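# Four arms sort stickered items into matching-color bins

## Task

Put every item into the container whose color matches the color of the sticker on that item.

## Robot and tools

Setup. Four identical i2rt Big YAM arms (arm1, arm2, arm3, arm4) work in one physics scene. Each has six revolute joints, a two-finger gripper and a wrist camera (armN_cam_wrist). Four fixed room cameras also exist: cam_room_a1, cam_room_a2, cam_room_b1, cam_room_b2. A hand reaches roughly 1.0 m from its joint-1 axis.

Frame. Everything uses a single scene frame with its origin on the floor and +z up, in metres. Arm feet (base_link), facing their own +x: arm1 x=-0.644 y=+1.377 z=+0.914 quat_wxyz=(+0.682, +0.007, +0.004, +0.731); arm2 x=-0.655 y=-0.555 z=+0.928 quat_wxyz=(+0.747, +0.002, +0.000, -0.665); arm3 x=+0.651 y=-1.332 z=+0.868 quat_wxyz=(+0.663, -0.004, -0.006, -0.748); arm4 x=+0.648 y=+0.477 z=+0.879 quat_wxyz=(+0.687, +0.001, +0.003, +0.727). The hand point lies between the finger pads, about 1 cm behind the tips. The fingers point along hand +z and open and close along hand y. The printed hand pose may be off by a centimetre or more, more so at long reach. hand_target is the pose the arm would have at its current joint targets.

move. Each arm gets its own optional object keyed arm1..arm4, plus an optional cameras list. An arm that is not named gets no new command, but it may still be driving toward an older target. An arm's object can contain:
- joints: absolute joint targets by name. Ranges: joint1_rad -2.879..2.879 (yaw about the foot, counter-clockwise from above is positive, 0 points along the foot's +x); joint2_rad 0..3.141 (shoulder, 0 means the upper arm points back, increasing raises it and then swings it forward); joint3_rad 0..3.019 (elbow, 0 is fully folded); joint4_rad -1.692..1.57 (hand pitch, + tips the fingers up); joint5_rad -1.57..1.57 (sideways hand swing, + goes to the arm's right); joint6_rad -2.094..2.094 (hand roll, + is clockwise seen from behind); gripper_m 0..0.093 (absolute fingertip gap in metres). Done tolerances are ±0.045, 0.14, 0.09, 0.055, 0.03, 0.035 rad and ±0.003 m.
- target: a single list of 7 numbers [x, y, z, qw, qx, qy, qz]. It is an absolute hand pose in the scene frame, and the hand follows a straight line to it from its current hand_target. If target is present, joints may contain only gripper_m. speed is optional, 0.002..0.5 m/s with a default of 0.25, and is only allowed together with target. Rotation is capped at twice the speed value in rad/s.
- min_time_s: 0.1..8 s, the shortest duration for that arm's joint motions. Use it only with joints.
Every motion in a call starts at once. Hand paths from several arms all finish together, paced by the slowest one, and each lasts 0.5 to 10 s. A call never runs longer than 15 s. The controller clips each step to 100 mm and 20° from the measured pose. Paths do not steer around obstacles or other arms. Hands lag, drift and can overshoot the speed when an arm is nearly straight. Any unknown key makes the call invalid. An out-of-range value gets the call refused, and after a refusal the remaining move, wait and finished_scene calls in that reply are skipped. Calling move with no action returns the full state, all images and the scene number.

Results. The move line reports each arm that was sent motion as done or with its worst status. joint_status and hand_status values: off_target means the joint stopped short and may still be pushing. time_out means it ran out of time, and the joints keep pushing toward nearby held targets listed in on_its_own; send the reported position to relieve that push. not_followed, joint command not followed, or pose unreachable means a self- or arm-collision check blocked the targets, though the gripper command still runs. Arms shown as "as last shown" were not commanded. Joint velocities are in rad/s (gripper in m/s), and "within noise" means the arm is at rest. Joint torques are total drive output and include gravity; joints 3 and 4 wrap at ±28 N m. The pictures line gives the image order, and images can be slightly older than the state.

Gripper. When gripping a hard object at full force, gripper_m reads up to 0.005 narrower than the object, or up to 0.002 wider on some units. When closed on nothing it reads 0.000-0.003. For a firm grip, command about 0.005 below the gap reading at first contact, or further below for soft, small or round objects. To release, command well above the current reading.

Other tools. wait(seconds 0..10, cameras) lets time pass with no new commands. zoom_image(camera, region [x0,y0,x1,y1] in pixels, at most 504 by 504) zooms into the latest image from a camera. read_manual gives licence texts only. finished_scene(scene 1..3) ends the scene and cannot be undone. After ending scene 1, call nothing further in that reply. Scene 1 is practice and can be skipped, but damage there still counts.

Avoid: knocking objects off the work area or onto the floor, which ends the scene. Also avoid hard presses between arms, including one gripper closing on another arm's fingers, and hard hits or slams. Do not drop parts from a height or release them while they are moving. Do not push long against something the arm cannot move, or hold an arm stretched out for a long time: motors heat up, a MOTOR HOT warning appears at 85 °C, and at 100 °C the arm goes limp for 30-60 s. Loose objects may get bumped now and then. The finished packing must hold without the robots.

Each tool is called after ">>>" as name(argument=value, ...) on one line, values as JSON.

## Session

>>> move()

Scene clock: 0.00 s.
Joint torques (N m): no reading
Motor temperatures (°C): arm1=[21 23 29 23 21 21 21] | arm2=[23 24 28 22 22 20 23] | arm3=[24 23 24 23 24 23 23] | arm4=[22 22 24 22 24 21 24]
Heat: arm1: hottest joint3_rad 29 °C; arm2: hottest joint3_rad 28 °C; arm3: hottest joint1_rad 24 °C; arm4: hottest joint3_rad 24 °C.
Joint velocities: within noise
arm1.joint_positions: joint1_rad=-0.168 joint2_rad=+0.560 joint3_rad=+1.361 joint4_rad=-1.410 joint5_rad=+0.240 joint6_rad=+0.692 gripper_m=+0.09396
arm1.joint_status: not commanded
arm1.hand: x=-0.5739 y=+1.5732 z=+1.4376 quat_wxyz=(-0.303, +0.280, -0.837, -0.359) (m; scene frame)
arm1.hand_target: x=-0.5739 y=+1.5706 z=+1.4504 quat_wxyz=(-0.308, +0.276, -0.832, -0.370) (m; scene frame)
arm1.hand_status: not commanded
arm2.joint_positions: joint1_rad=+0.198 joint2_rad=+0.636 joint3_rad=+1.409 joint4_rad=-1.213 joint5_rad=-0.086 joint6_rad=-0.484 gripper_m=+0.09396
arm2.joint_status: not commanded
arm2.hand: x=-0.5635 y=-0.7948 z=+1.4992 quat_wxyz=(-0.373, -0.297, -0.790, +0.384) (m; scene frame)
arm2.hand_target: x=-0.5645 y=-0.7917 z=+1.5099 quat_wxyz=(-0.379, -0.294, -0.785, +0.392) (m; scene frame)
arm2.hand_status: not commanded
arm3.joint_positions: joint1_rad=+0.130 joint2_rad=+0.649 joint3_rad=+1.447 joint4_rad=-1.615 joint5_rad=+0.075 joint6_rad=+0.392 gripper_m=+0.09396
arm3.joint_status: not commanded
arm3.hand: x=+0.6387 y=-1.5222 z=+1.3768 quat_wxyz=(-0.293, -0.776, -0.507, +0.235) (m; scene frame)
arm3.hand_target: x=+0.6387 y=-1.5210 z=+1.3861 quat_wxyz=(-0.302, -0.772, -0.504, +0.241) (m; scene frame)
arm3.hand_status: not commanded
arm4.joint_positions: joint1_rad=+0.147 joint2_rad=+0.586 joint3_rad=+1.324 joint4_rad=-1.592 joint5_rad=+0.245 joint6_rad=+0.670 gripper_m=+0.09396
arm4.joint_status: not commanded
arm4.hand: x=+0.6543 y=+0.6697 z=+1.3488 quat_wxyz=(-0.224, +0.451, -0.815, -0.287) (m; scene frame)
arm4.hand_target: x=+0.6546 y=+0.6685 z=+1.3591 quat_wxyz=(-0.227, +0.447, -0.812, -0.299) (m; scene frame)
arm4.hand_status: not commanded
pictures: arm1_cam_wrist, arm2_cam_wrist, arm3_cam_wrist, arm4_cam_wrist, cam_room_a1, cam_room_a2, cam_room_b1, cam_room_b2
Images, in order (width x height): arm1_cam_wrist 672x504, arm2_cam_wrist 672x504, arm3_cam_wrist 672x504, arm4_cam_wrist 672x504, cam_room_a1 672x504, cam_room_a2 672x504, cam_room_b1 672x504, cam_room_b2 672x504.

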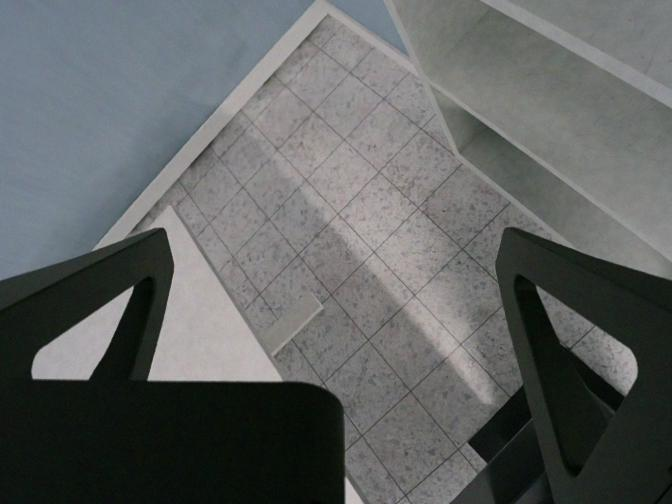

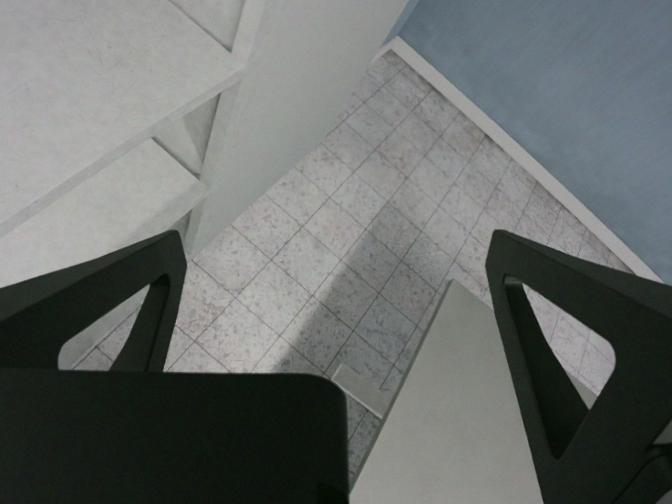

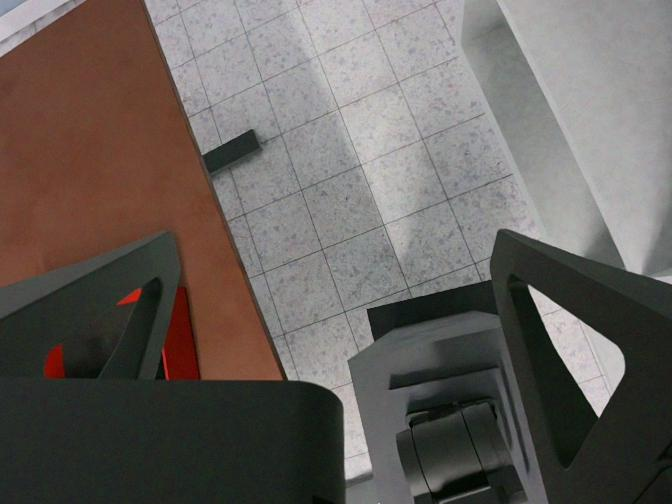

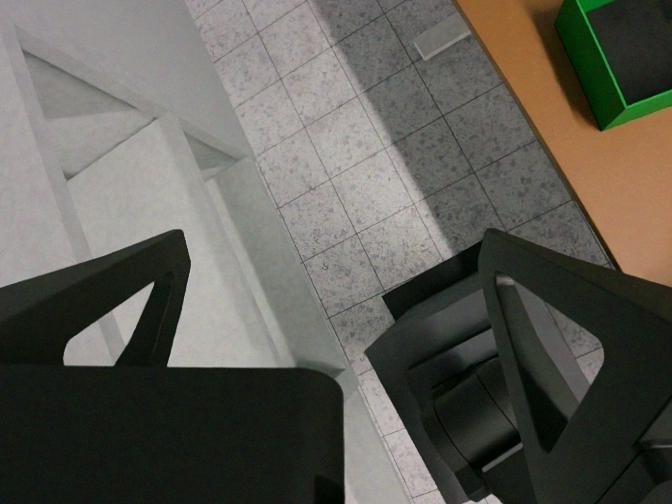

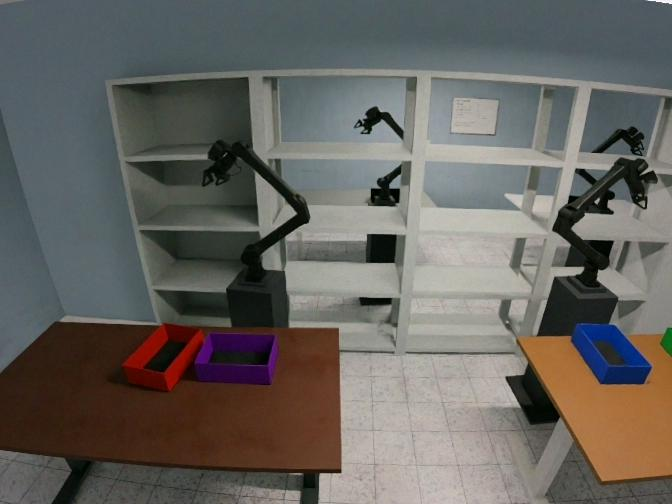

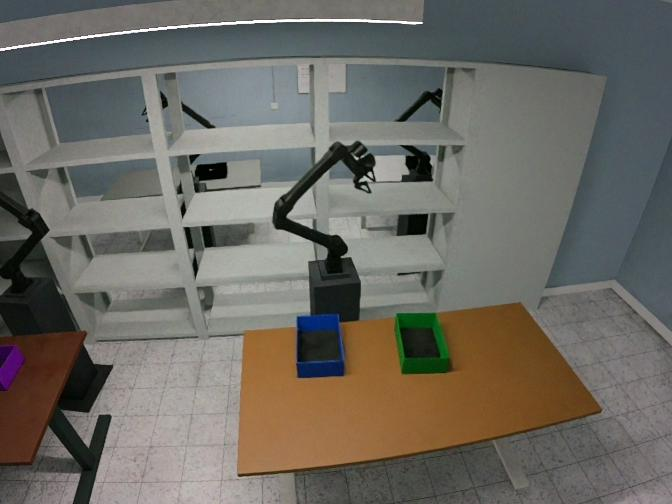

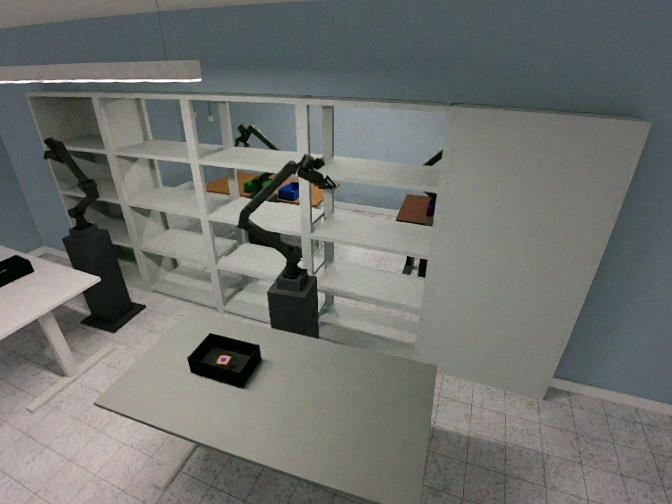

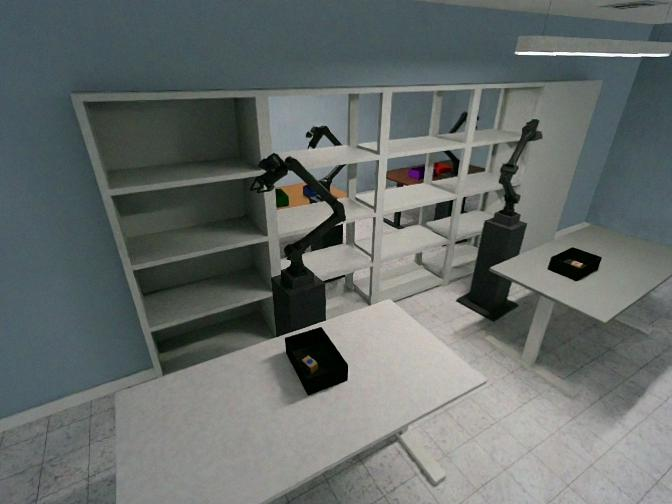

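>>> zoom_image(camera="cam_room_b1", region=[180, 320, 280, 395])

>>> zoom_image(camera="cam_room_b2", region=[270, 310, 370, 400])

>>> move(arm1={"joints": {"joint1_rad": 1.9, "joint2_rad": 1.3, "joint3_rad": 1.3, "joint4_rad": -0.8, "joint5_rad": 0, "joint6_rad": 0}, "min_time_s": 4}, arm2={"joints": {"joint1_rad": -1.25, "joint2_rad": 1.3, "joint3_rad": 1.3, "joint4_rad": -0.8, "joint5_rad": 0, "joint6_rad": 0}, "min_time_s": 4}, arm3={"joints": {"joint1_rad": 1.6, "joint2_rad": 0.65, "joint3_rad": 1.0, "joint4_rad": -1.3, "joint5_rad": 0, "joint6_rad": 0}, "min_time_s": 4}, arm4={"joints": {"joint1_rad": -1.5, "joint2_rad": 0.65, "joint3_rad": 1.0, "joint4_rad": -1.0, "joint5_rad": 0, "joint6_rad": 0}, "min_time_s": 4}, cameras=["all"])

Scaled by 5.040.

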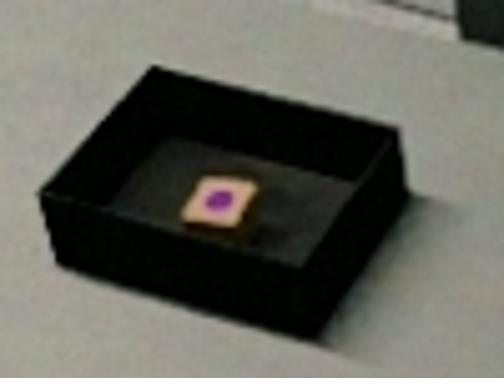

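Scaled by 5.040.

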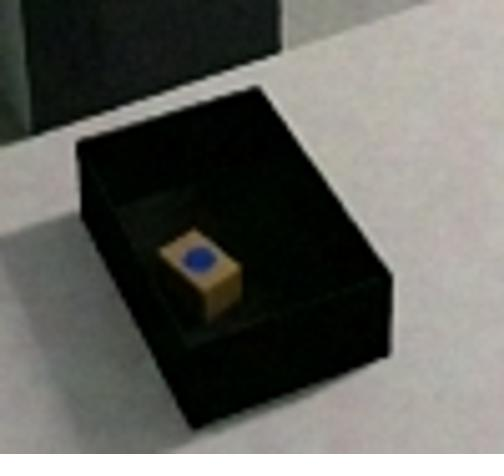

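Scene clock: 11.73 s.
Joint torques (N m): arm1=[-2.02 -8.47 12.11 2.09 0 -0.05] | arm2=[0.91 -11.22 10.85 3.07 0.07 0.21] | arm3=[1.96 -0.73 8.62 1.81 -0.02 -0.11] | arm4=[0.26 -0.5 9.02 1.96 -0.07 -0.08]
Motor temperatures (°C): arm1=[21 23 30 23 21 21 21] | arm2=[23 24 30 22 22 20 23] | arm3=[24 23 25 23 24 23 23] | arm4=[22 22 26 22 24 21 24]
Heat: arm1: hottest joint3_rad 30 °C; arm2: hottest joint3_rad 30 °C; arm3: hottest joint3_rad 25 °C; arm4: hottest joint3_rad 26 °C.
move: arm1 done; arm2 done; arm3 done; arm4 done
Joint velocities: within noise
arm1.joint_positions: joint1_rad=+1.905 joint2_rad=+1.296 joint3_rad=+1.297 joint4_rad=-0.821 joint5_rad=+0.000 joint6_rad=+0.009 gripper_m=+0.09398
arm1.joint_status: all done
arm1.hand: x=-1.1315 y=+1.1669 z=+1.2533 quat_wxyz=(+0.072, +0.910, +0.183, -0.366) (m; scene frame)
arm1.hand_target: x=-1.1371 y=+1.1672 z=+1.2566 quat_wxyz=(+0.072, +0.906, +0.184, -0.375) (m; scene frame)
arm1.hand_status: not commanded
arm2.joint_positions: joint1_rad=-1.253 joint2_rad=+1.286 joint3_rad=+1.312 joint4_rad=-0.821 joint5_rad=-0.002 joint6_rad=-0.015 gripper_m=+0.09396
arm2.joint_status: all done
arm2.hand: x=-1.1420 y=-0.7820 z=+1.2725 quat_wxyz=(-0.078, -0.903, -0.207, +0.369) (m; scene frame)
arm2.hand_target: x=-1.1458 y=-0.7851 z=+1.2622 quat_wxyz=(-0.080, -0.905, -0.202, +0.366) (m; scene frame)
arm2.hand_status: not commanded
arm3.joint_positions: joint1_rad=+1.589 joint2_rad=+0.649 joint3_rad=+1.006 joint4_rad=-1.315 joint5_rad=+0.002 joint6_rad=+0.008 gripper_m=+0.09397
arm3.joint_status: all done
arm3.hand: x=+0.9108 y=-1.3545 z=+1.2120 quat_wxyz=(-0.302, -0.051, -0.952, +0.022) (m; scene frame)
arm3.hand_target: x=+0.9139 y=-1.3515 z=+1.2111 quat_wxyz=(-0.306, -0.041, -0.951, +0.021) (m; scene frame)
arm3.hand_status: not commanded
arm4.joint_positions: joint1_rad=-1.498 joint2_rad=+0.640 joint3_rad=+0.999 joint4_rad=-1.019 joint5_rad=+0.004 joint6_rad=+0.015 gripper_m=+0.09396
arm4.joint_status: all done
arm4.hand: x=+0.9596 y=+0.5179 z=+1.2709 quat_wxyz=(-0.437, +0.051, -0.898, -0.029) (m; scene frame)
arm4.hand_target: x=+0.9650 y=+0.5185 z=+1.2722 quat_wxyz=(-0.441, +0.058, -0.895, -0.027) (m; scene frame)
arm4.hand_status: not commanded
pictures: arm1_cam_wrist, arm2_cam_wrist, arm3_cam_wrist, arm4_cam_wrist, cam_room_a1, cam_room_a2, cam_room_b1, cam_room_b2
Images, in order (width x height): arm1_cam_wrist 672x504, arm2_cam_wrist 672x504, arm3_cam_wrist 672x504, arm4_cam_wrist 672x504, cam_room_a1 672x504, cam_room_a2 672x504, cam_room_b1 672x504, cam_room_b2 672x504.

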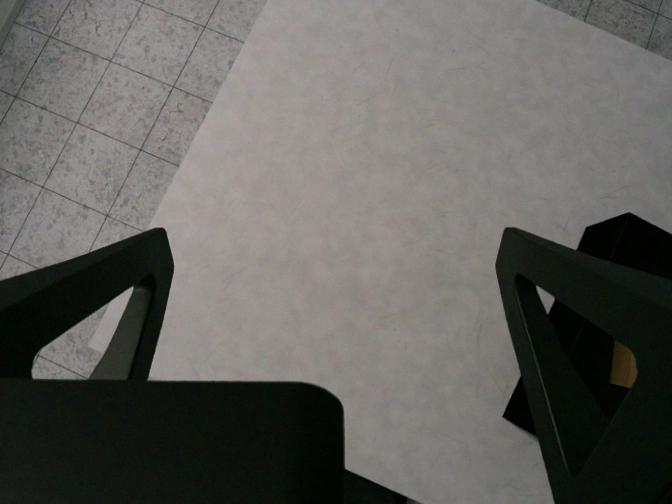

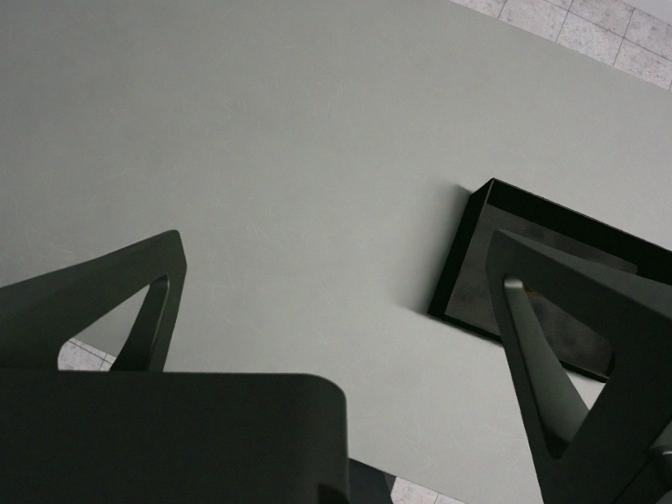

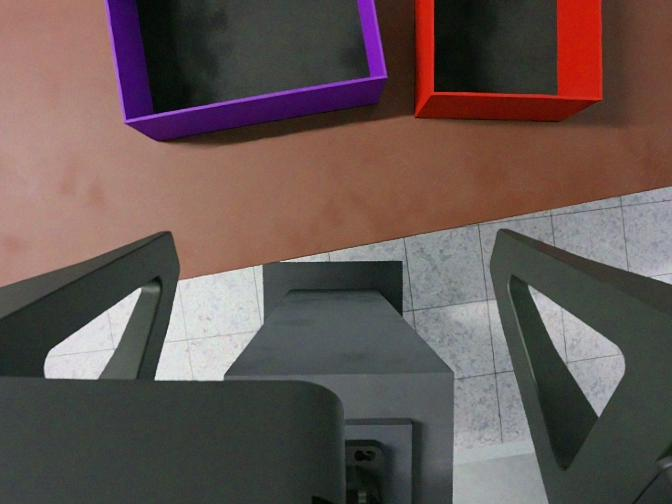

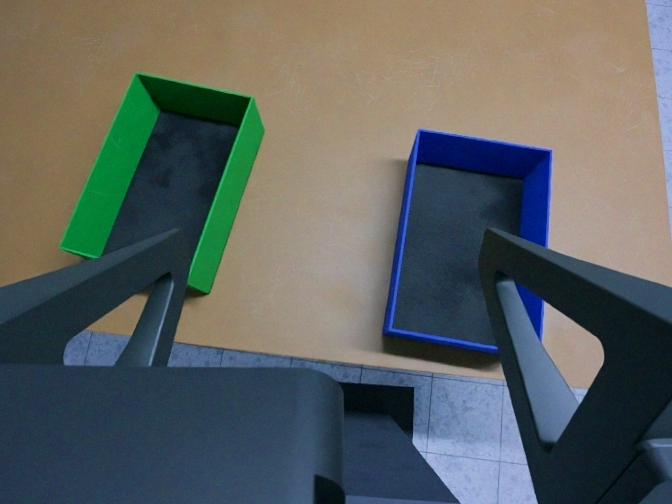

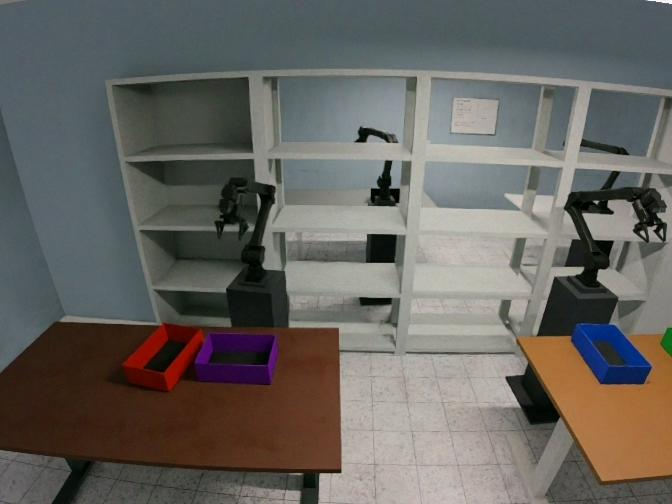

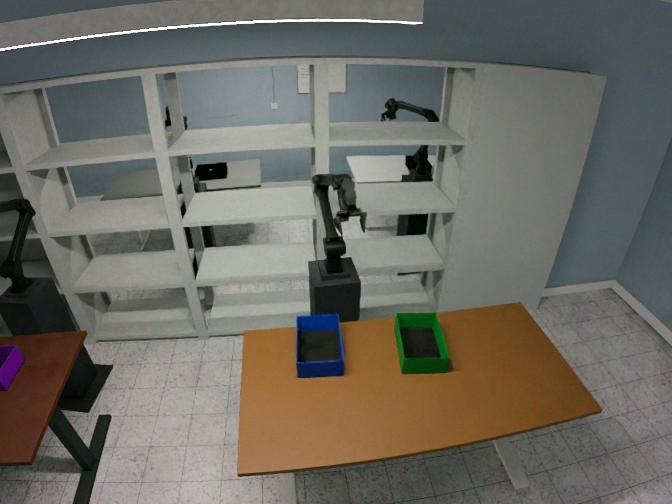

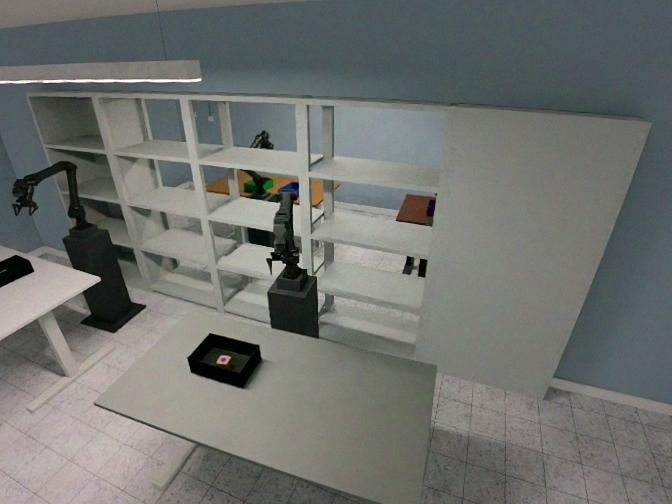

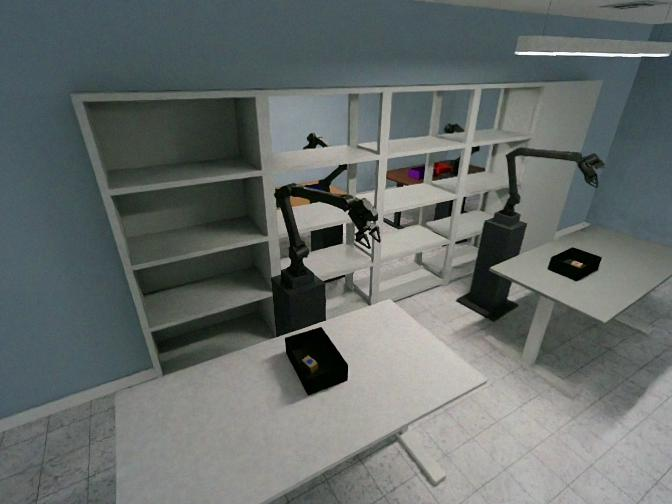

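>>> move(arm1={"joints": {"joint1_rad": 1.24}, "min_time_s": 2}, arm2={"joints": {"joint1_rad": -1.68}, "min_time_s": 2}, arm3={"joints": {"joint1_rad": 1.8, "joint4_rad": -0.85}, "min_time_s": 2}, cameras=["arm1_cam_wrist", "arm2_cam_wrist", "arm3_cam_wrist"])

Scene clock: 38.67 s.
Joint torques (N m): arm1=[-1.79 -7.71 12.18 2.19 0.03 -0.06] | arm2=[0.62 -11.22 10.81 3.02 0.08 0.21] | arm3=[2.26 -1.38 9.03 2.45 -0.03 -0.12] | arm4=[0.62 -0.38 9.17 1.98 -0.07 -0.09]
Motor temperatures (°C): arm1=[21 24 32 23 21 21 21] | arm2=[23 24 31 22 22 20 23] | arm3=[24 23 27 23 24 23 23] | arm4=[22 22 31 22 24 21 24]
Heat: arm1: hottest joint3_rad 32 °C; arm2: hottest joint3_rad 31 °C; arm3: hottest joint3_rad 27 °C; arm4: hottest joint3_rad 31 °C.
move: arm1 done; arm2 done; arm3 done
Joint velocities: within noise
arm1.joint_positions: joint1_rad=+1.240 joint2_rad=+1.296 joint3_rad=+1.297 joint4_rad=-0.821 joint5_rad=+0.000 joint6_rad=+0.008 gripper_m=+0.09398
arm1.joint_status: all done
arm1.hand: x=-1.1558 y=+1.5154 z=+1.2546 quat_wxyz=(-0.047, +0.919, -0.125, -0.371) (m; scene frame)
arm1.hand_target: x=-1.1606 y=+1.5169 z=+1.2579 quat_wxyz=(-0.049, +0.916, -0.121, -0.380) (m; scene frame)
arm1.hand_status: not commanded
arm2.joint_positions: joint1_rad=-1.678 joint2_rad=+1.286 joint3_rad=+1.312 joint4_rad=-0.821 joint5_rad=-0.002 joint6_rad=-0.015 gripper_m=+0.09396
arm2.joint_status: all done
arm2.hand: x=-1.1918 y=-0.5615 z=+1.2731 quat_wxyz=(+0.002, -0.926, -0.012, +0.378) (m; scene frame)
arm2.hand_target: x=-1.1965 y=-0.5602 z=+1.2629 quat_wxyz=(+0.000, -0.927, -0.004, +0.375) (m; scene frame)
arm2.hand_status: not commanded
arm3.joint_positions: joint1_rad=+1.786 joint2_rad=+0.649 joint3_rad=+1.006 joint4_rad=-0.867 joint5_rad=+0.002 joint6_rad=+0.008 gripper_m=+0.09397
arm3.joint_status: all done
arm3.hand: x=+0.9847 y=-1.2949 z=+1.2929 quat_wxyz=(-0.505, +0.040, -0.862, -0.019) (m; scene frame)
arm3.hand_target: x=+0.9865 y=-1.2897 z=+1.2932 quat_wxyz=(-0.510, +0.050, -0.859, -0.022) (m; scene frame)
arm3.hand_status: not commanded
arm4: as last shown
arm4.joint_positions: joint1_rad=-1.498 joint2_rad=+0.640 joint3_rad=+0.999 joint4_rad=-1.019 joint5_rad=+0.004 joint6_rad=+0.014 gripper_m=+0.09396
arm4.hand: x=+0.9596 y=+0.5179 z=+1.2709 quat_wxyz=(-0.437, +0.052, -0.898, -0.029) (m; scene frame)
pictures: arm1_cam_wrist, arm2_cam_wrist, arm3_cam_wrist
Images, in order (width x height): arm1_cam_wrist 672x504, arm2_cam_wrist 672x504, arm3_cam_wrist 672x504.

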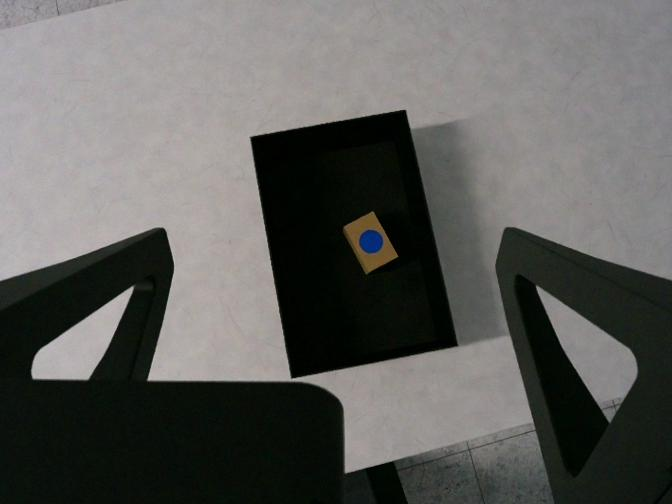

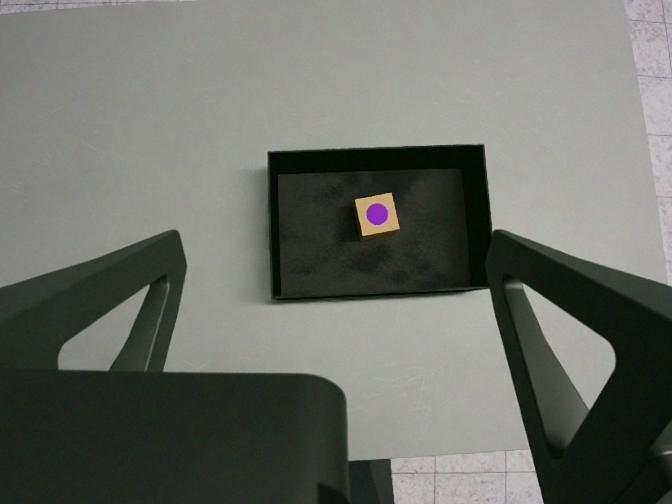

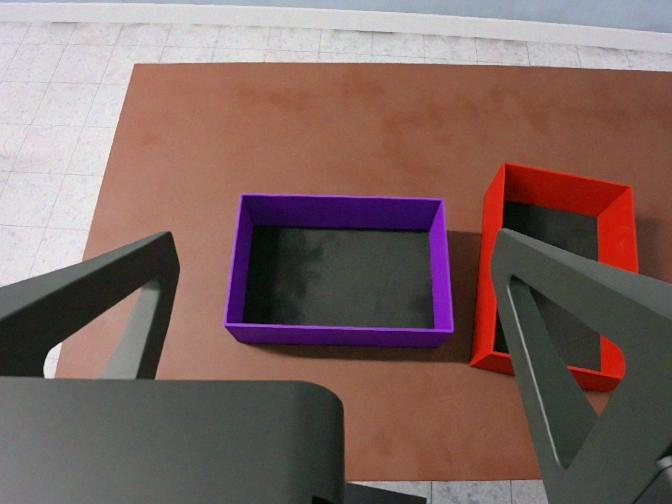

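>>> move(arm1={"target": [-1.2125, 1.5756, 0.98, -0.0293, -0.9597, -0.1093, 0.2571], "speed": 0.25, "joints": {"gripper_m": 0.085}}, arm2={"target": [-1.3126, -0.5096, 0.98, -0.0219, -0.9625, -0.0817, 0.2579], "speed": 0.25, "joints": {"gripper_m": 0.092}}, arm3={"joints": {"joint1_rad": -2.1, "joint4_rad": -1.2}, "min_time_s": 4}, arm4={"joints": {"joint1_rad": 0.88, "joint4_rad": -1.2}, "min_time_s": 4}, cameras=["arm1_cam_wrist", "arm2_cam_wrist"])

Scene clock: 71.10 s.
Joint torques (N m): arm1=[-1.44 -15.03 14.08 1.39 -0.28 -0.02] | arm2=[0.32 -19.49 13.87 2.36 -0.32 -0.08] | arm3=[0.62 -1.14 8.79 1.03 0.03 -0.11] | arm4=[0.5 -0.32 8.87 0.87 0.03 -0.1]
Motor temperatures (°C): arm1=[21 24 34 23 21 21 21] | arm2=[23 25 33 22 22 20 23] | arm3=[24 23 28 23 24 23 23] | arm4=[22 22 33 22 24 21 24]
Heat: arm1: hottest joint3_rad 34 °C; arm2: hottest joint3_rad 33 °C; arm3: hottest joint3_rad 28 °C; arm4: hottest joint3_rad 33 °C.
move: arm1 off_target; arm2 off_target; arm3 done; arm4 done
Joint velocities: within noise
arm1.joint_positions: joint1_rad=+1.089 joint2_rad=+1.828 joint3_rad=+1.198 joint4_rad=-0.603 joint5_rad=-0.300 joint6_rad=-0.573 gripper_m=+0.08507
arm1.joint_status: all done
arm1.hand: x=-1.1875 y=+1.5601 z=+0.9509 quat_wxyz=(+0.049, +0.968, +0.104, -0.224) (m; scene frame)
arm1.hand_target: x=-1.2106 y=+1.5749 z=+0.9810 quat_wxyz=(+0.029, +0.960, +0.109, -0.257) (m; scene frame)
arm1.hand_status: off_target (0.041 m and 4.6 deg from the pose sent, 0.287 m and 31.5 deg at the start)
arm2.joint_positions: joint1_rad=-1.787 joint2_rad=+1.896 joint3_rad=+1.310 joint4_rad=-0.537 joint5_rad=-0.135 joint6_rad=-0.223 gripper_m=+0.09210
arm2.joint_status: all done
arm2.hand: x=-1.2863 y=-0.5157 z=+0.9613 quat_wxyz=(-0.028, -0.970, -0.076, +0.228) (m; scene frame)
arm2.hand_target: x=-1.3109 y=-0.5095 z=+0.9808 quat_wxyz=(-0.021, -0.962, -0.082, +0.258) (m; scene frame)
arm2.hand_status: off_target (0.033 m and 3.7 deg from the pose sent, 0.321 m and 16.6 deg at the start)
arm3.joint_positions: joint1_rad=-2.089 joint2_rad=+0.649 joint3_rad=+1.006 joint4_rad=-1.193 joint5_rad=+0.000 joint6_rad=+0.007 gripper_m=+0.09400
arm3.joint_status: all done
arm3.hand: x=+0.4218 y=-1.1560 z=+1.2275 quat_wxyz=(+0.106, -0.886, +0.299, +0.338) (m; scene frame)
arm3.hand_target: x=+0.4247 y=-1.1546 z=+1.2232 quat_wxyz=(+0.107, -0.888, +0.301, +0.332) (m; scene frame)
arm3.hand_status: not commanded
arm4.joint_positions: joint1_rad=+0.879 joint2_rad=+0.640 joint3_rad=+0.999 joint4_rad=-1.189 joint5_rad=+0.002 joint6_rad=+0.013 gripper_m=+0.09398
arm4.joint_status: all done
arm4.hand: x=+0.4217 y=+0.6476 z=+1.2420 quat_wxyz=(-0.109, +0.883, -0.298, -0.346) (m; scene frame)
arm4.hand_target: x=+0.4211 y=+0.6471 z=+1.2382 quat_wxyz=(-0.108, +0.888, -0.293, -0.337) (m; scene frame)
arm4.hand_status: not commanded
pictures: arm1_cam_wrist, arm2_cam_wrist
Images, in order (width x height): arm1_cam_wrist 672x504, arm2_cam_wrist 672x504.

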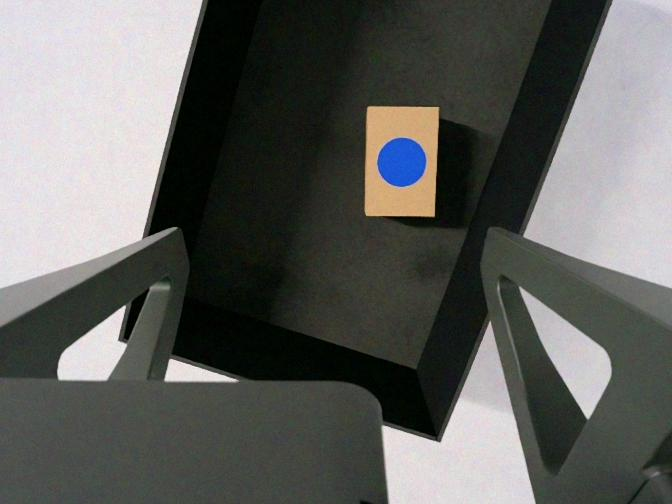

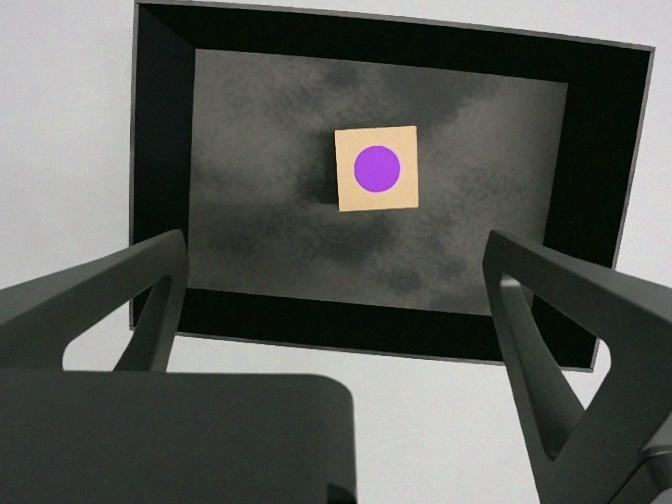

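>>> move(arm1={"target": [-1.248, 1.600, 0.866, -0.0321, -0.9527, -0.1085, 0.2822], "speed": 0.2}, arm2={"target": [-1.3406, -0.4921, 0.866, -0.0297, -0.9535, -0.1002, 0.2824], "speed": 0.2}, cameras=["arm1_cam_wrist", "arm2_cam_wrist"])

Scene clock: 115.50 s.
Joint torques (N m): arm1=[-2.49 -16.15 11.85 1.62 -0.27 -0.07] | arm2=[0.21 -20.95 12.05 2.43 -0.36 -0.09] | arm3=[0.44 -1.08 8.79 0.99 0.01 -0.12] | arm4=[0.79 -0.09 8.84 0.66 0 -0.1]
Motor temperatures (°C): arm1=[21 25 38 23 22 21 21] | arm2=[23 26 37 22 22 20 23] | arm3=[24 23 29 23 24 23 23] | arm4=[22 22 35 22 24 21 24]
Heat: arm1: hottest joint3_rad 38 °C; arm2: hottest joint3_rad 37 °C; arm3: hottest joint3_rad 29 °C; arm4: hottest joint3_rad 35 °C.
move: arm1 off_target; arm2 off_target
Joint velocities: within noise
arm1.joint_positions: joint1_rad=+1.067 joint2_rad=+2.083 joint3_rad=+1.244 joint4_rad=-0.342 joint5_rad=-0.339 joint6_rad=-0.580 gripper_m=+0.08507
arm1.joint_status: not commanded
arm1.hand: x=-1.2242 y=+1.5836 z=+0.8465 quat_wxyz=(+0.050, +0.960, +0.103, -0.255) (m; scene frame)
arm1.hand_target: x=-1.2465 y=+1.5994 z=+0.8669 quat_wxyz=(+0.032, +0.953, +0.109, -0.282) (m; scene frame)
arm1.hand_status: off_target (0.035 m and 3.9 deg from the pose sent, 0.111 m and 7.2 deg at the start)
arm2.joint_positions: joint1_rad=-1.820 joint2_rad=+2.127 joint3_rad=+1.329 joint4_rad=-0.274 joint5_rad=-0.186 joint6_rad=-0.278 gripper_m=+0.09210
arm2.joint_status: not commanded
arm2.hand: x=-1.3166 y=-0.4988 z=+0.8545 quat_wxyz=(-0.036, -0.961, -0.094, +0.258) (m; scene frame)
arm2.hand_target: x=-1.3391 y=-0.4922 z=+0.8667 quat_wxyz=(-0.030, -0.954, -0.100, +0.282) (m; scene frame)
arm2.hand_status: off_target (0.027 m and 3.1 deg from the pose sent, 0.112 m and 7.1 deg at the start)
arm3, arm4: as last shown
pictures: arm1_cam_wrist, arm2_cam_wrist
Images, in order (width x height): arm1_cam_wrist 672x504, arm2_cam_wrist 672x504.

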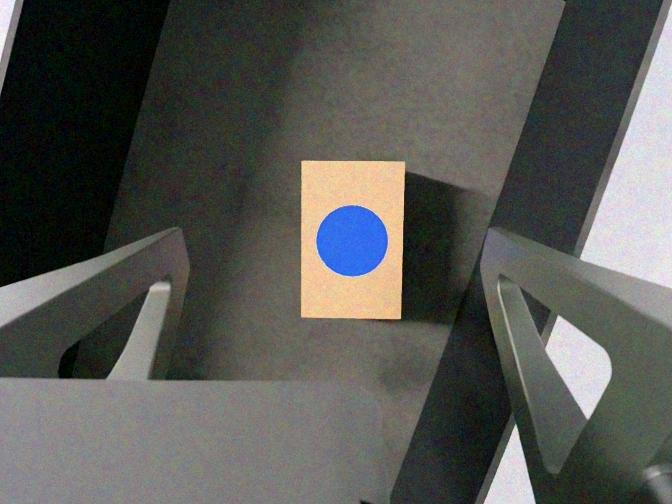

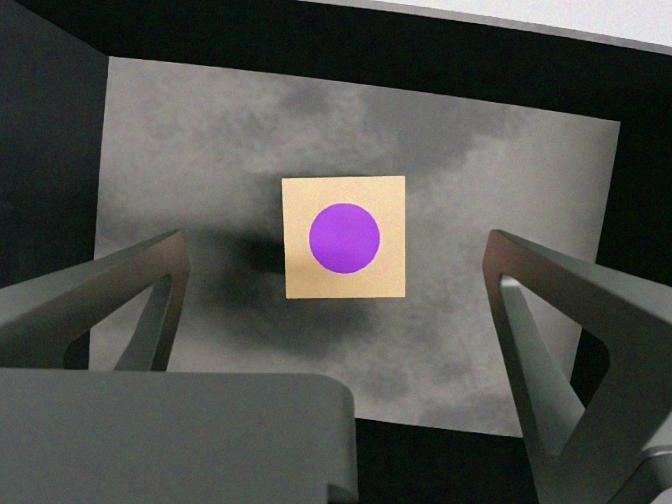

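>>> move(arm1={"target": [-1.2493, 1.6024, 0.766, -0.0321, -0.9527, -0.1085, 0.2822], "speed": 0.12}, arm2={"target": [-1.343, -0.4908, 0.768, -0.0297, -0.9535, -0.1002, 0.2824], "speed": 0.12}, cameras=["arm1_cam_wrist", "arm2_cam_wrist"])

Scene clock: 129.30 s.
Joint torques (N m): arm1=[-3.19 -16.85 9.76 1.73 -0.14 -0.01] | arm2=[0.15 -20.48 10.69 2.55 -0.36 -0.09] | arm3=[0.62 -1.26 8.77 1.02 0.03 -0.12] | arm4=[0.91 -0.32 8.75 0.68 0.02 -0.07]
Motor temperatures (°C): arm1=[21 26 38 23 22 21 21] | arm2=[23 26 36 22 22 20 23] | arm3=[24 23 29 23 24 23 23] | arm4=[22 22 35 22 24 21 24]
Heat: arm1: hottest joint3_rad 38 °C; arm2: hottest joint3_rad 36 °C; arm3: hottest joint3_rad 29 °C; arm4: hottest joint3_rad 35 °C.
move: arm1 off_target; arm2 off_target
Joint velocities: within noise
arm1.joint_positions: joint1_rad=+1.065 joint2_rad=+2.281 joint3_rad=+1.276 joint4_rad=-0.159 joint5_rad=-0.344 joint6_rad=-0.587 gripper_m=+0.08503
arm1.joint_status: not commanded
arm1.hand: x=-1.2319 y=+1.5868 z=+0.7561 quat_wxyz=(+0.046, +0.958, +0.108, -0.263) (m; scene frame)
arm1.hand_target: x=-1.2485 y=+1.6021 z=+0.7669 quat_wxyz=(+0.032, +0.953, +0.109, -0.282) (m; scene frame)
arm1.hand_status: off_target (0.025 m and 2.8 deg from the pose sent, 0.086 m and 3.9 deg at the start)
arm2.joint_positions: joint1_rad=-1.820 joint2_rad=+2.309 joint3_rad=+1.364 joint4_rad=-0.112 joint5_rad=-0.186 joint6_rad=-0.280 gripper_m=+0.09210
arm2.joint_status: not commanded
arm2.hand: x=-1.3242 y=-0.4975 z=+0.7689 quat_wxyz=(-0.035, -0.959, -0.095, +0.265) (m; scene frame)
arm2.hand_target: x=-1.3420 y=-0.4908 z=+0.7687 quat_wxyz=(-0.029, -0.954, -0.100, +0.282) (m; scene frame)
arm2.hand_status: off_target (0.020 m and 2.2 deg from the pose sent, 0.091 m and 3.1 deg at the start)
arm3, arm4: as last shown
pictures: arm1_cam_wrist, arm2_cam_wrist
Images, in order (width x height): arm1_cam_wrist 672x504, arm2_cam_wrist 672x504.

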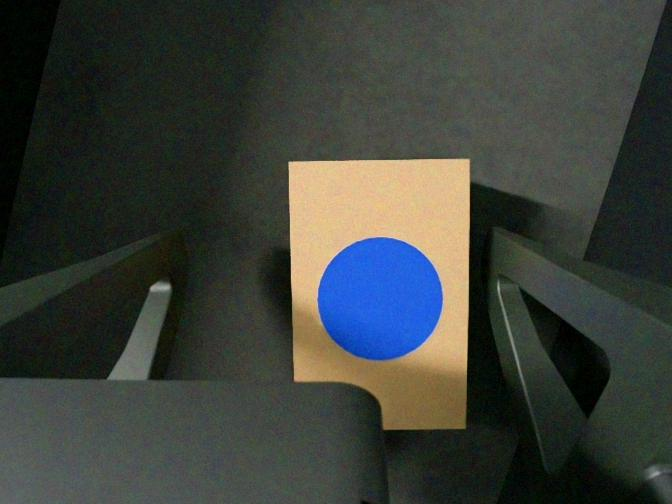

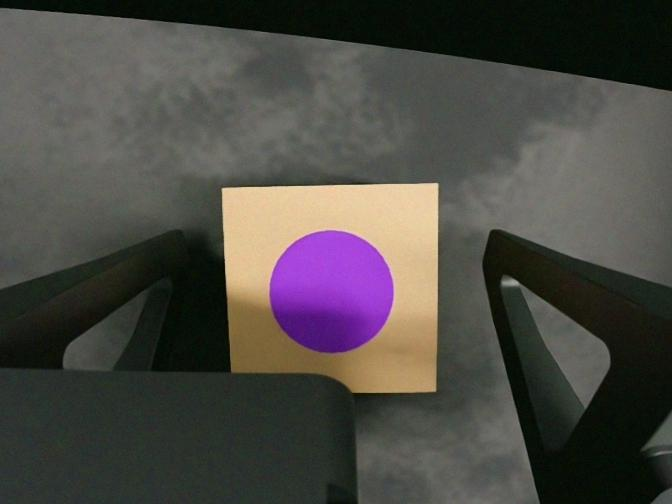

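>>> move(arm1={"target": [-1.2478, 1.6141, 0.760, -0.0321, -0.9527, -0.1085, 0.2822], "speed": 0.08}, arm2={"target": [-1.343, -0.4915, 0.756, -0.0297, -0.9535, -0.1002, 0.2824], "speed": 0.08}, cameras=["arm1_cam_wrist", "arm2_cam_wrist"])

Scene clock: 150.13 s.
Joint torques (N m): arm1=[-3.08 -15.27 10.47 1.37 -0.19 -0.11] | arm2=[0.15 -20.37 10.65 2.48 -0.34 -0.08] | arm3=[0.56 -1.2 8.77 1.07 0.01 -0.12] | arm4=[0.44 -0.5 8.92 0.7 0 -0.06]
Motor temperatures (°C): arm1=[21 25 36 23 22 21 21] | arm2=[23 27 36 22 22 20 23] | arm3=[24 23 29 23 24 23 23] | arm4=[22 22 35 22 24 21 24]
Heat: arm1: hottest joint3_rad 36 °C; arm2: hottest joint3_rad 36 °C; arm3: hottest joint3_rad 29 °C; arm4: hottest joint3_rad 35 °C.
move: arm1 off_target; arm2 off_target
Joint velocities: within noise
arm1.joint_positions: joint1_rad=+1.054 joint2_rad=+2.285 joint3_rad=+1.283 joint4_rad=-0.159 joint5_rad=-0.352 joint6_rad=-0.601 gripper_m=+0.08503
arm1.joint_status: not commanded
arm1.hand: x=-1.2321 y=+1.5933 z=+0.7561 quat_wxyz=(+0.046, +0.957, +0.110, -0.266) (m; scene frame)
arm1.hand_target: x=-1.2465 y=+1.6138 z=+0.7607 quat_wxyz=(+0.032, +0.953, +0.108, -0.282) (m; scene frame)
arm1.hand_status: off_target (0.026 m and 2.5 deg from the pose sent, 0.032 m and 2.8 deg at the start)
arm2.joint_positions: joint1_rad=-1.820 joint2_rad=+2.329 joint3_rad=+1.371 joint4_rad=-0.091 joint5_rad=-0.186 joint6_rad=-0.280 gripper_m=+0.09210
arm2.joint_status: not commanded
arm2.hand: x=-1.3260 y=-0.4973 z=+0.7604 quat_wxyz=(-0.034, -0.958, -0.095, +0.268) (m; scene frame)
arm2.hand_target: x=-1.3421 y=-0.4915 z=+0.7567 quat_wxyz=(-0.029, -0.954, -0.100, +0.283) (m; scene frame)
arm2.hand_status: off_target (0.019 m and 1.9 deg from the pose sent, 0.024 m and 2.3 deg at the start)
arm3, arm4: as last shown
pictures: arm1_cam_wrist, arm2_cam_wrist
Images, in order (width x height): arm1_cam_wrist 672x504, arm2_cam_wrist 672x504.

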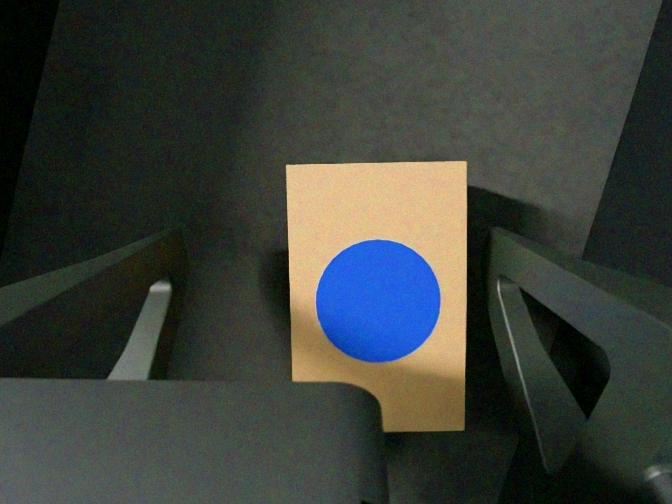

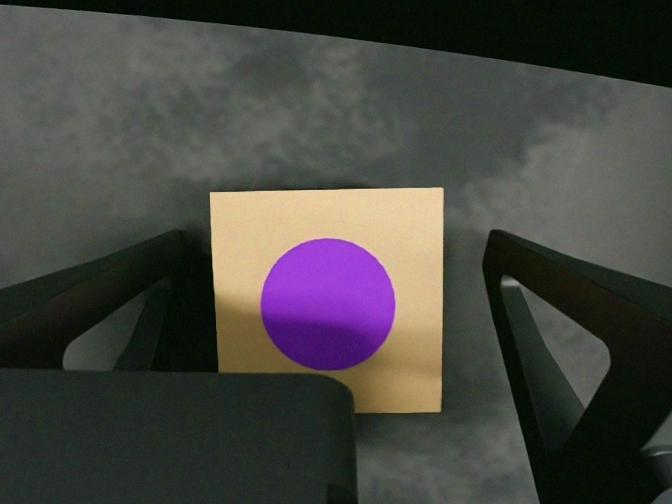

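>>> move(arm1={"target": [-1.2478, 1.6141, 0.760, -0.0321, -0.9527, -0.1085, 0.2822], "speed": 0.08, "joints": {"gripper_m": 0.066}}, arm2={"joints": {"gripper_m": 0.040}}, cameras=["arm1_cam_wrist", "arm2_cam_wrist"])

Scene clock: 182.13 s.
Joint torques (N m): arm1=[-2.37 -15.97 10.51 1.36 -0.19 -0.08] | arm2=[0.21 -20.25 10.54 2.47 -0.29 -0.05] | arm3=[0.56 -1.32 8.79 1.05 0.02 -0.12] | arm4=[1.38 -0.09 8.75 0.87 0 -0.1]
Motor temperatures (°C): arm1=[21 26 37 23 22 21 21] | arm2=[23 27 36 22 22 20 23] | arm3=[24 23 29 23 24 23 23] | arm4=[22 22 36 22 24 21 24]
Heat: arm1: hottest joint3_rad 37 °C; arm2: hottest joint3_rad 36 °C; arm3: hottest joint3_rad 29 °C; arm4: hottest joint3_rad 36 °C.
move: arm1 off_target; arm2 off_target
Joint velocities: within noise
arm1.joint_positions: joint1_rad=+1.043 joint2_rad=+2.285 joint3_rad=+1.283 joint4_rad=-0.159 joint5_rad=-0.352 joint6_rad=-0.603 gripper_m=+0.06607
arm1.joint_status: all done
arm1.hand: x=-1.2297 y=+1.5996 z=+0.7561 quat_wxyz=(+0.044, +0.957, +0.106, -0.267) (m; scene frame)
arm1.hand_target: x=-1.2467 y=+1.6138 z=+0.7607 quat_wxyz=(+0.032, +0.953, +0.108, -0.282) (m; scene frame)
arm1.hand_status: off_target (0.024 m and 2.4 deg from the pose sent, 0.026 m and 2.4 deg at the start)
arm2.joint_positions: joint1_rad=-1.820 joint2_rad=+2.330 joint3_rad=+1.371 joint4_rad=-0.091 joint5_rad=-0.187 joint6_rad=-0.281 gripper_m=+0.05319
arm2.joint_status: gripper_m off_target (ended at +0.05322, target +0.04000)
arm2.hand: x=-1.3263 y=-0.4974 z=+0.7605 quat_wxyz=(-0.034, -0.958, -0.096, +0.269) (m; scene frame)
arm2.hand_target: x=-1.3419 y=-0.4916 z=+0.7565 quat_wxyz=(-0.030, -0.954, -0.100, +0.282) (m; scene frame)
arm2.hand_status: not commanded
arm3, arm4: as last shown
pictures: arm1_cam_wrist, arm2_cam_wrist
Images, in order (width x height): arm1_cam_wrist 672x504, arm2_cam_wrist 672x504.

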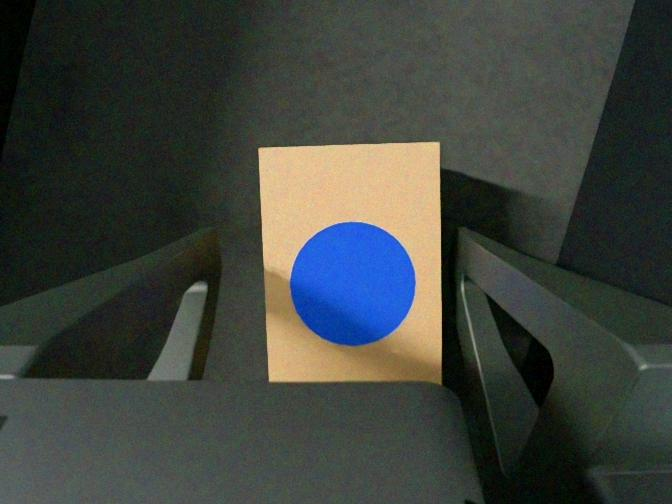

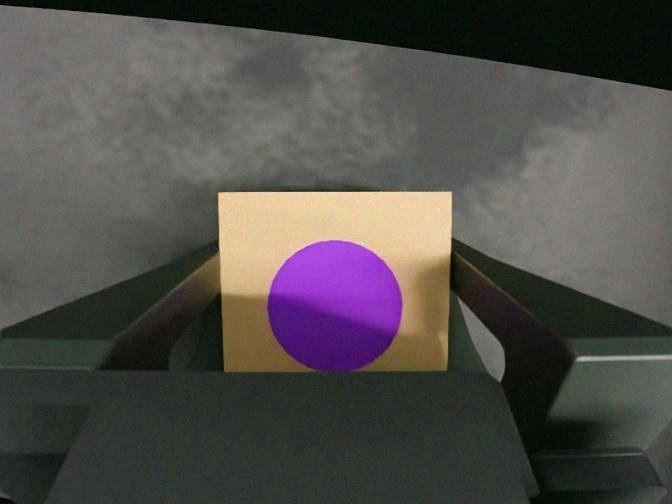

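>>> move(arm1={"joints": {"gripper_m": 0.033}}, arm2={"target": [-1.335, -0.494, 1.02, -0.0297, -0.9535, -0.1002, 0.2824], "speed": 0.2}, cameras=["arm1_cam_wrist", "arm2_cam_wrist"])

Scene clock: 188.07 s.
Joint torques (N m): arm1=[-2.9 -16.03 10.45 1.48 -0.22 -0.09] | arm2=[0.32 -21.01 14.38 1.2 -0.28 -0.05] | arm3=[0.73 -1.08 8.77 1.02 0.03 -0.12] | arm4=[1.08 -0.44 8.88 0.77 0.03 -0.11]
Motor temperatures (°C): arm1=[21 26 36 23 22 21 21] | arm2=[23 27 35 22 22 20 23] | arm3=[24 23 29 23 24 23 23] | arm4=[22 22 36 22 24 21 24]
Heat: arm1: hottest joint3_rad 36 °C; arm2: hottest joint3_rad 35 °C; arm3: hottest joint3_rad 29 °C; arm4: hottest joint3_rad 36 °C.
move: arm1 off_target; arm2 off_target
Joint velocities: within noise
arm1.joint_positions: joint1_rad=+1.043 joint2_rad=+2.286 joint3_rad=+1.286 joint4_rad=-0.159 joint5_rad=-0.352 joint6_rad=-0.603 gripper_m=+0.04381
arm1.joint_status: gripper_m off_target (ended at +0.04383, target +0.03300)
arm1.hand: x=-1.2309 y=+1.6001 z=+0.7564 quat_wxyz=(+0.044, +0.957, +0.106, -0.267) (m; scene frame)
arm1.hand_target: x=-1.2468 y=+1.6138 z=+0.7607 quat_wxyz=(+0.032, +0.953, +0.108, -0.282) (m; scene frame)
arm1.hand_status: not commanded
arm2.joint_positions: joint1_rad=-1.820 joint2_rad=+1.901 joint3_rad=+1.400 joint4_rad=-0.561 joint5_rad=-0.187 joint6_rad=-0.281 gripper_m=+0.05319
arm2.joint_status: not commanded
arm2.hand: x=-1.3170 y=-0.4995 z=+0.9966 quat_wxyz=(-0.036, -0.959, -0.095, +0.263) (m; scene frame)
arm2.hand_target: x=-1.3337 y=-0.4941 z=+1.0202 quat_wxyz=(-0.030, -0.954, -0.100, +0.283) (m; scene frame)
arm2.hand_status: off_target (0.030 m and 2.5 deg from the pose sent, 0.260 m and 1.8 deg at the start)
arm3, arm4: as last shown
pictures: arm1_cam_wrist, arm2_cam_wrist
Images, in order (width x height): arm1_cam_wrist 672x504, arm2_cam_wrist 672x504.

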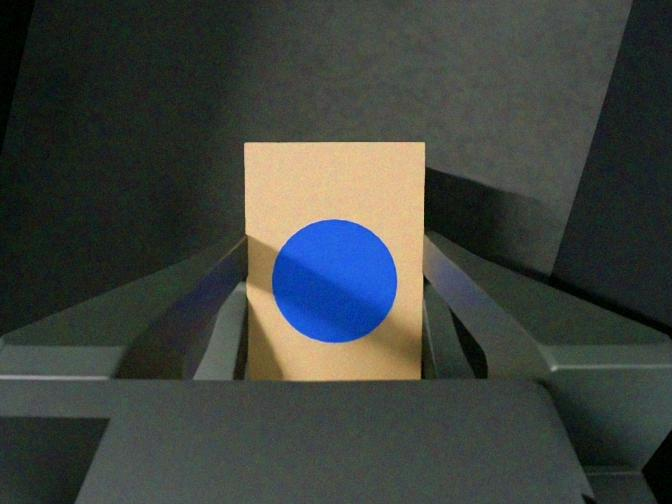

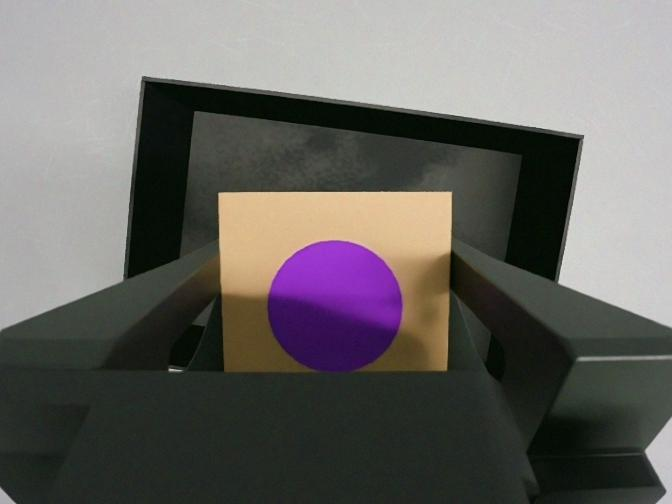

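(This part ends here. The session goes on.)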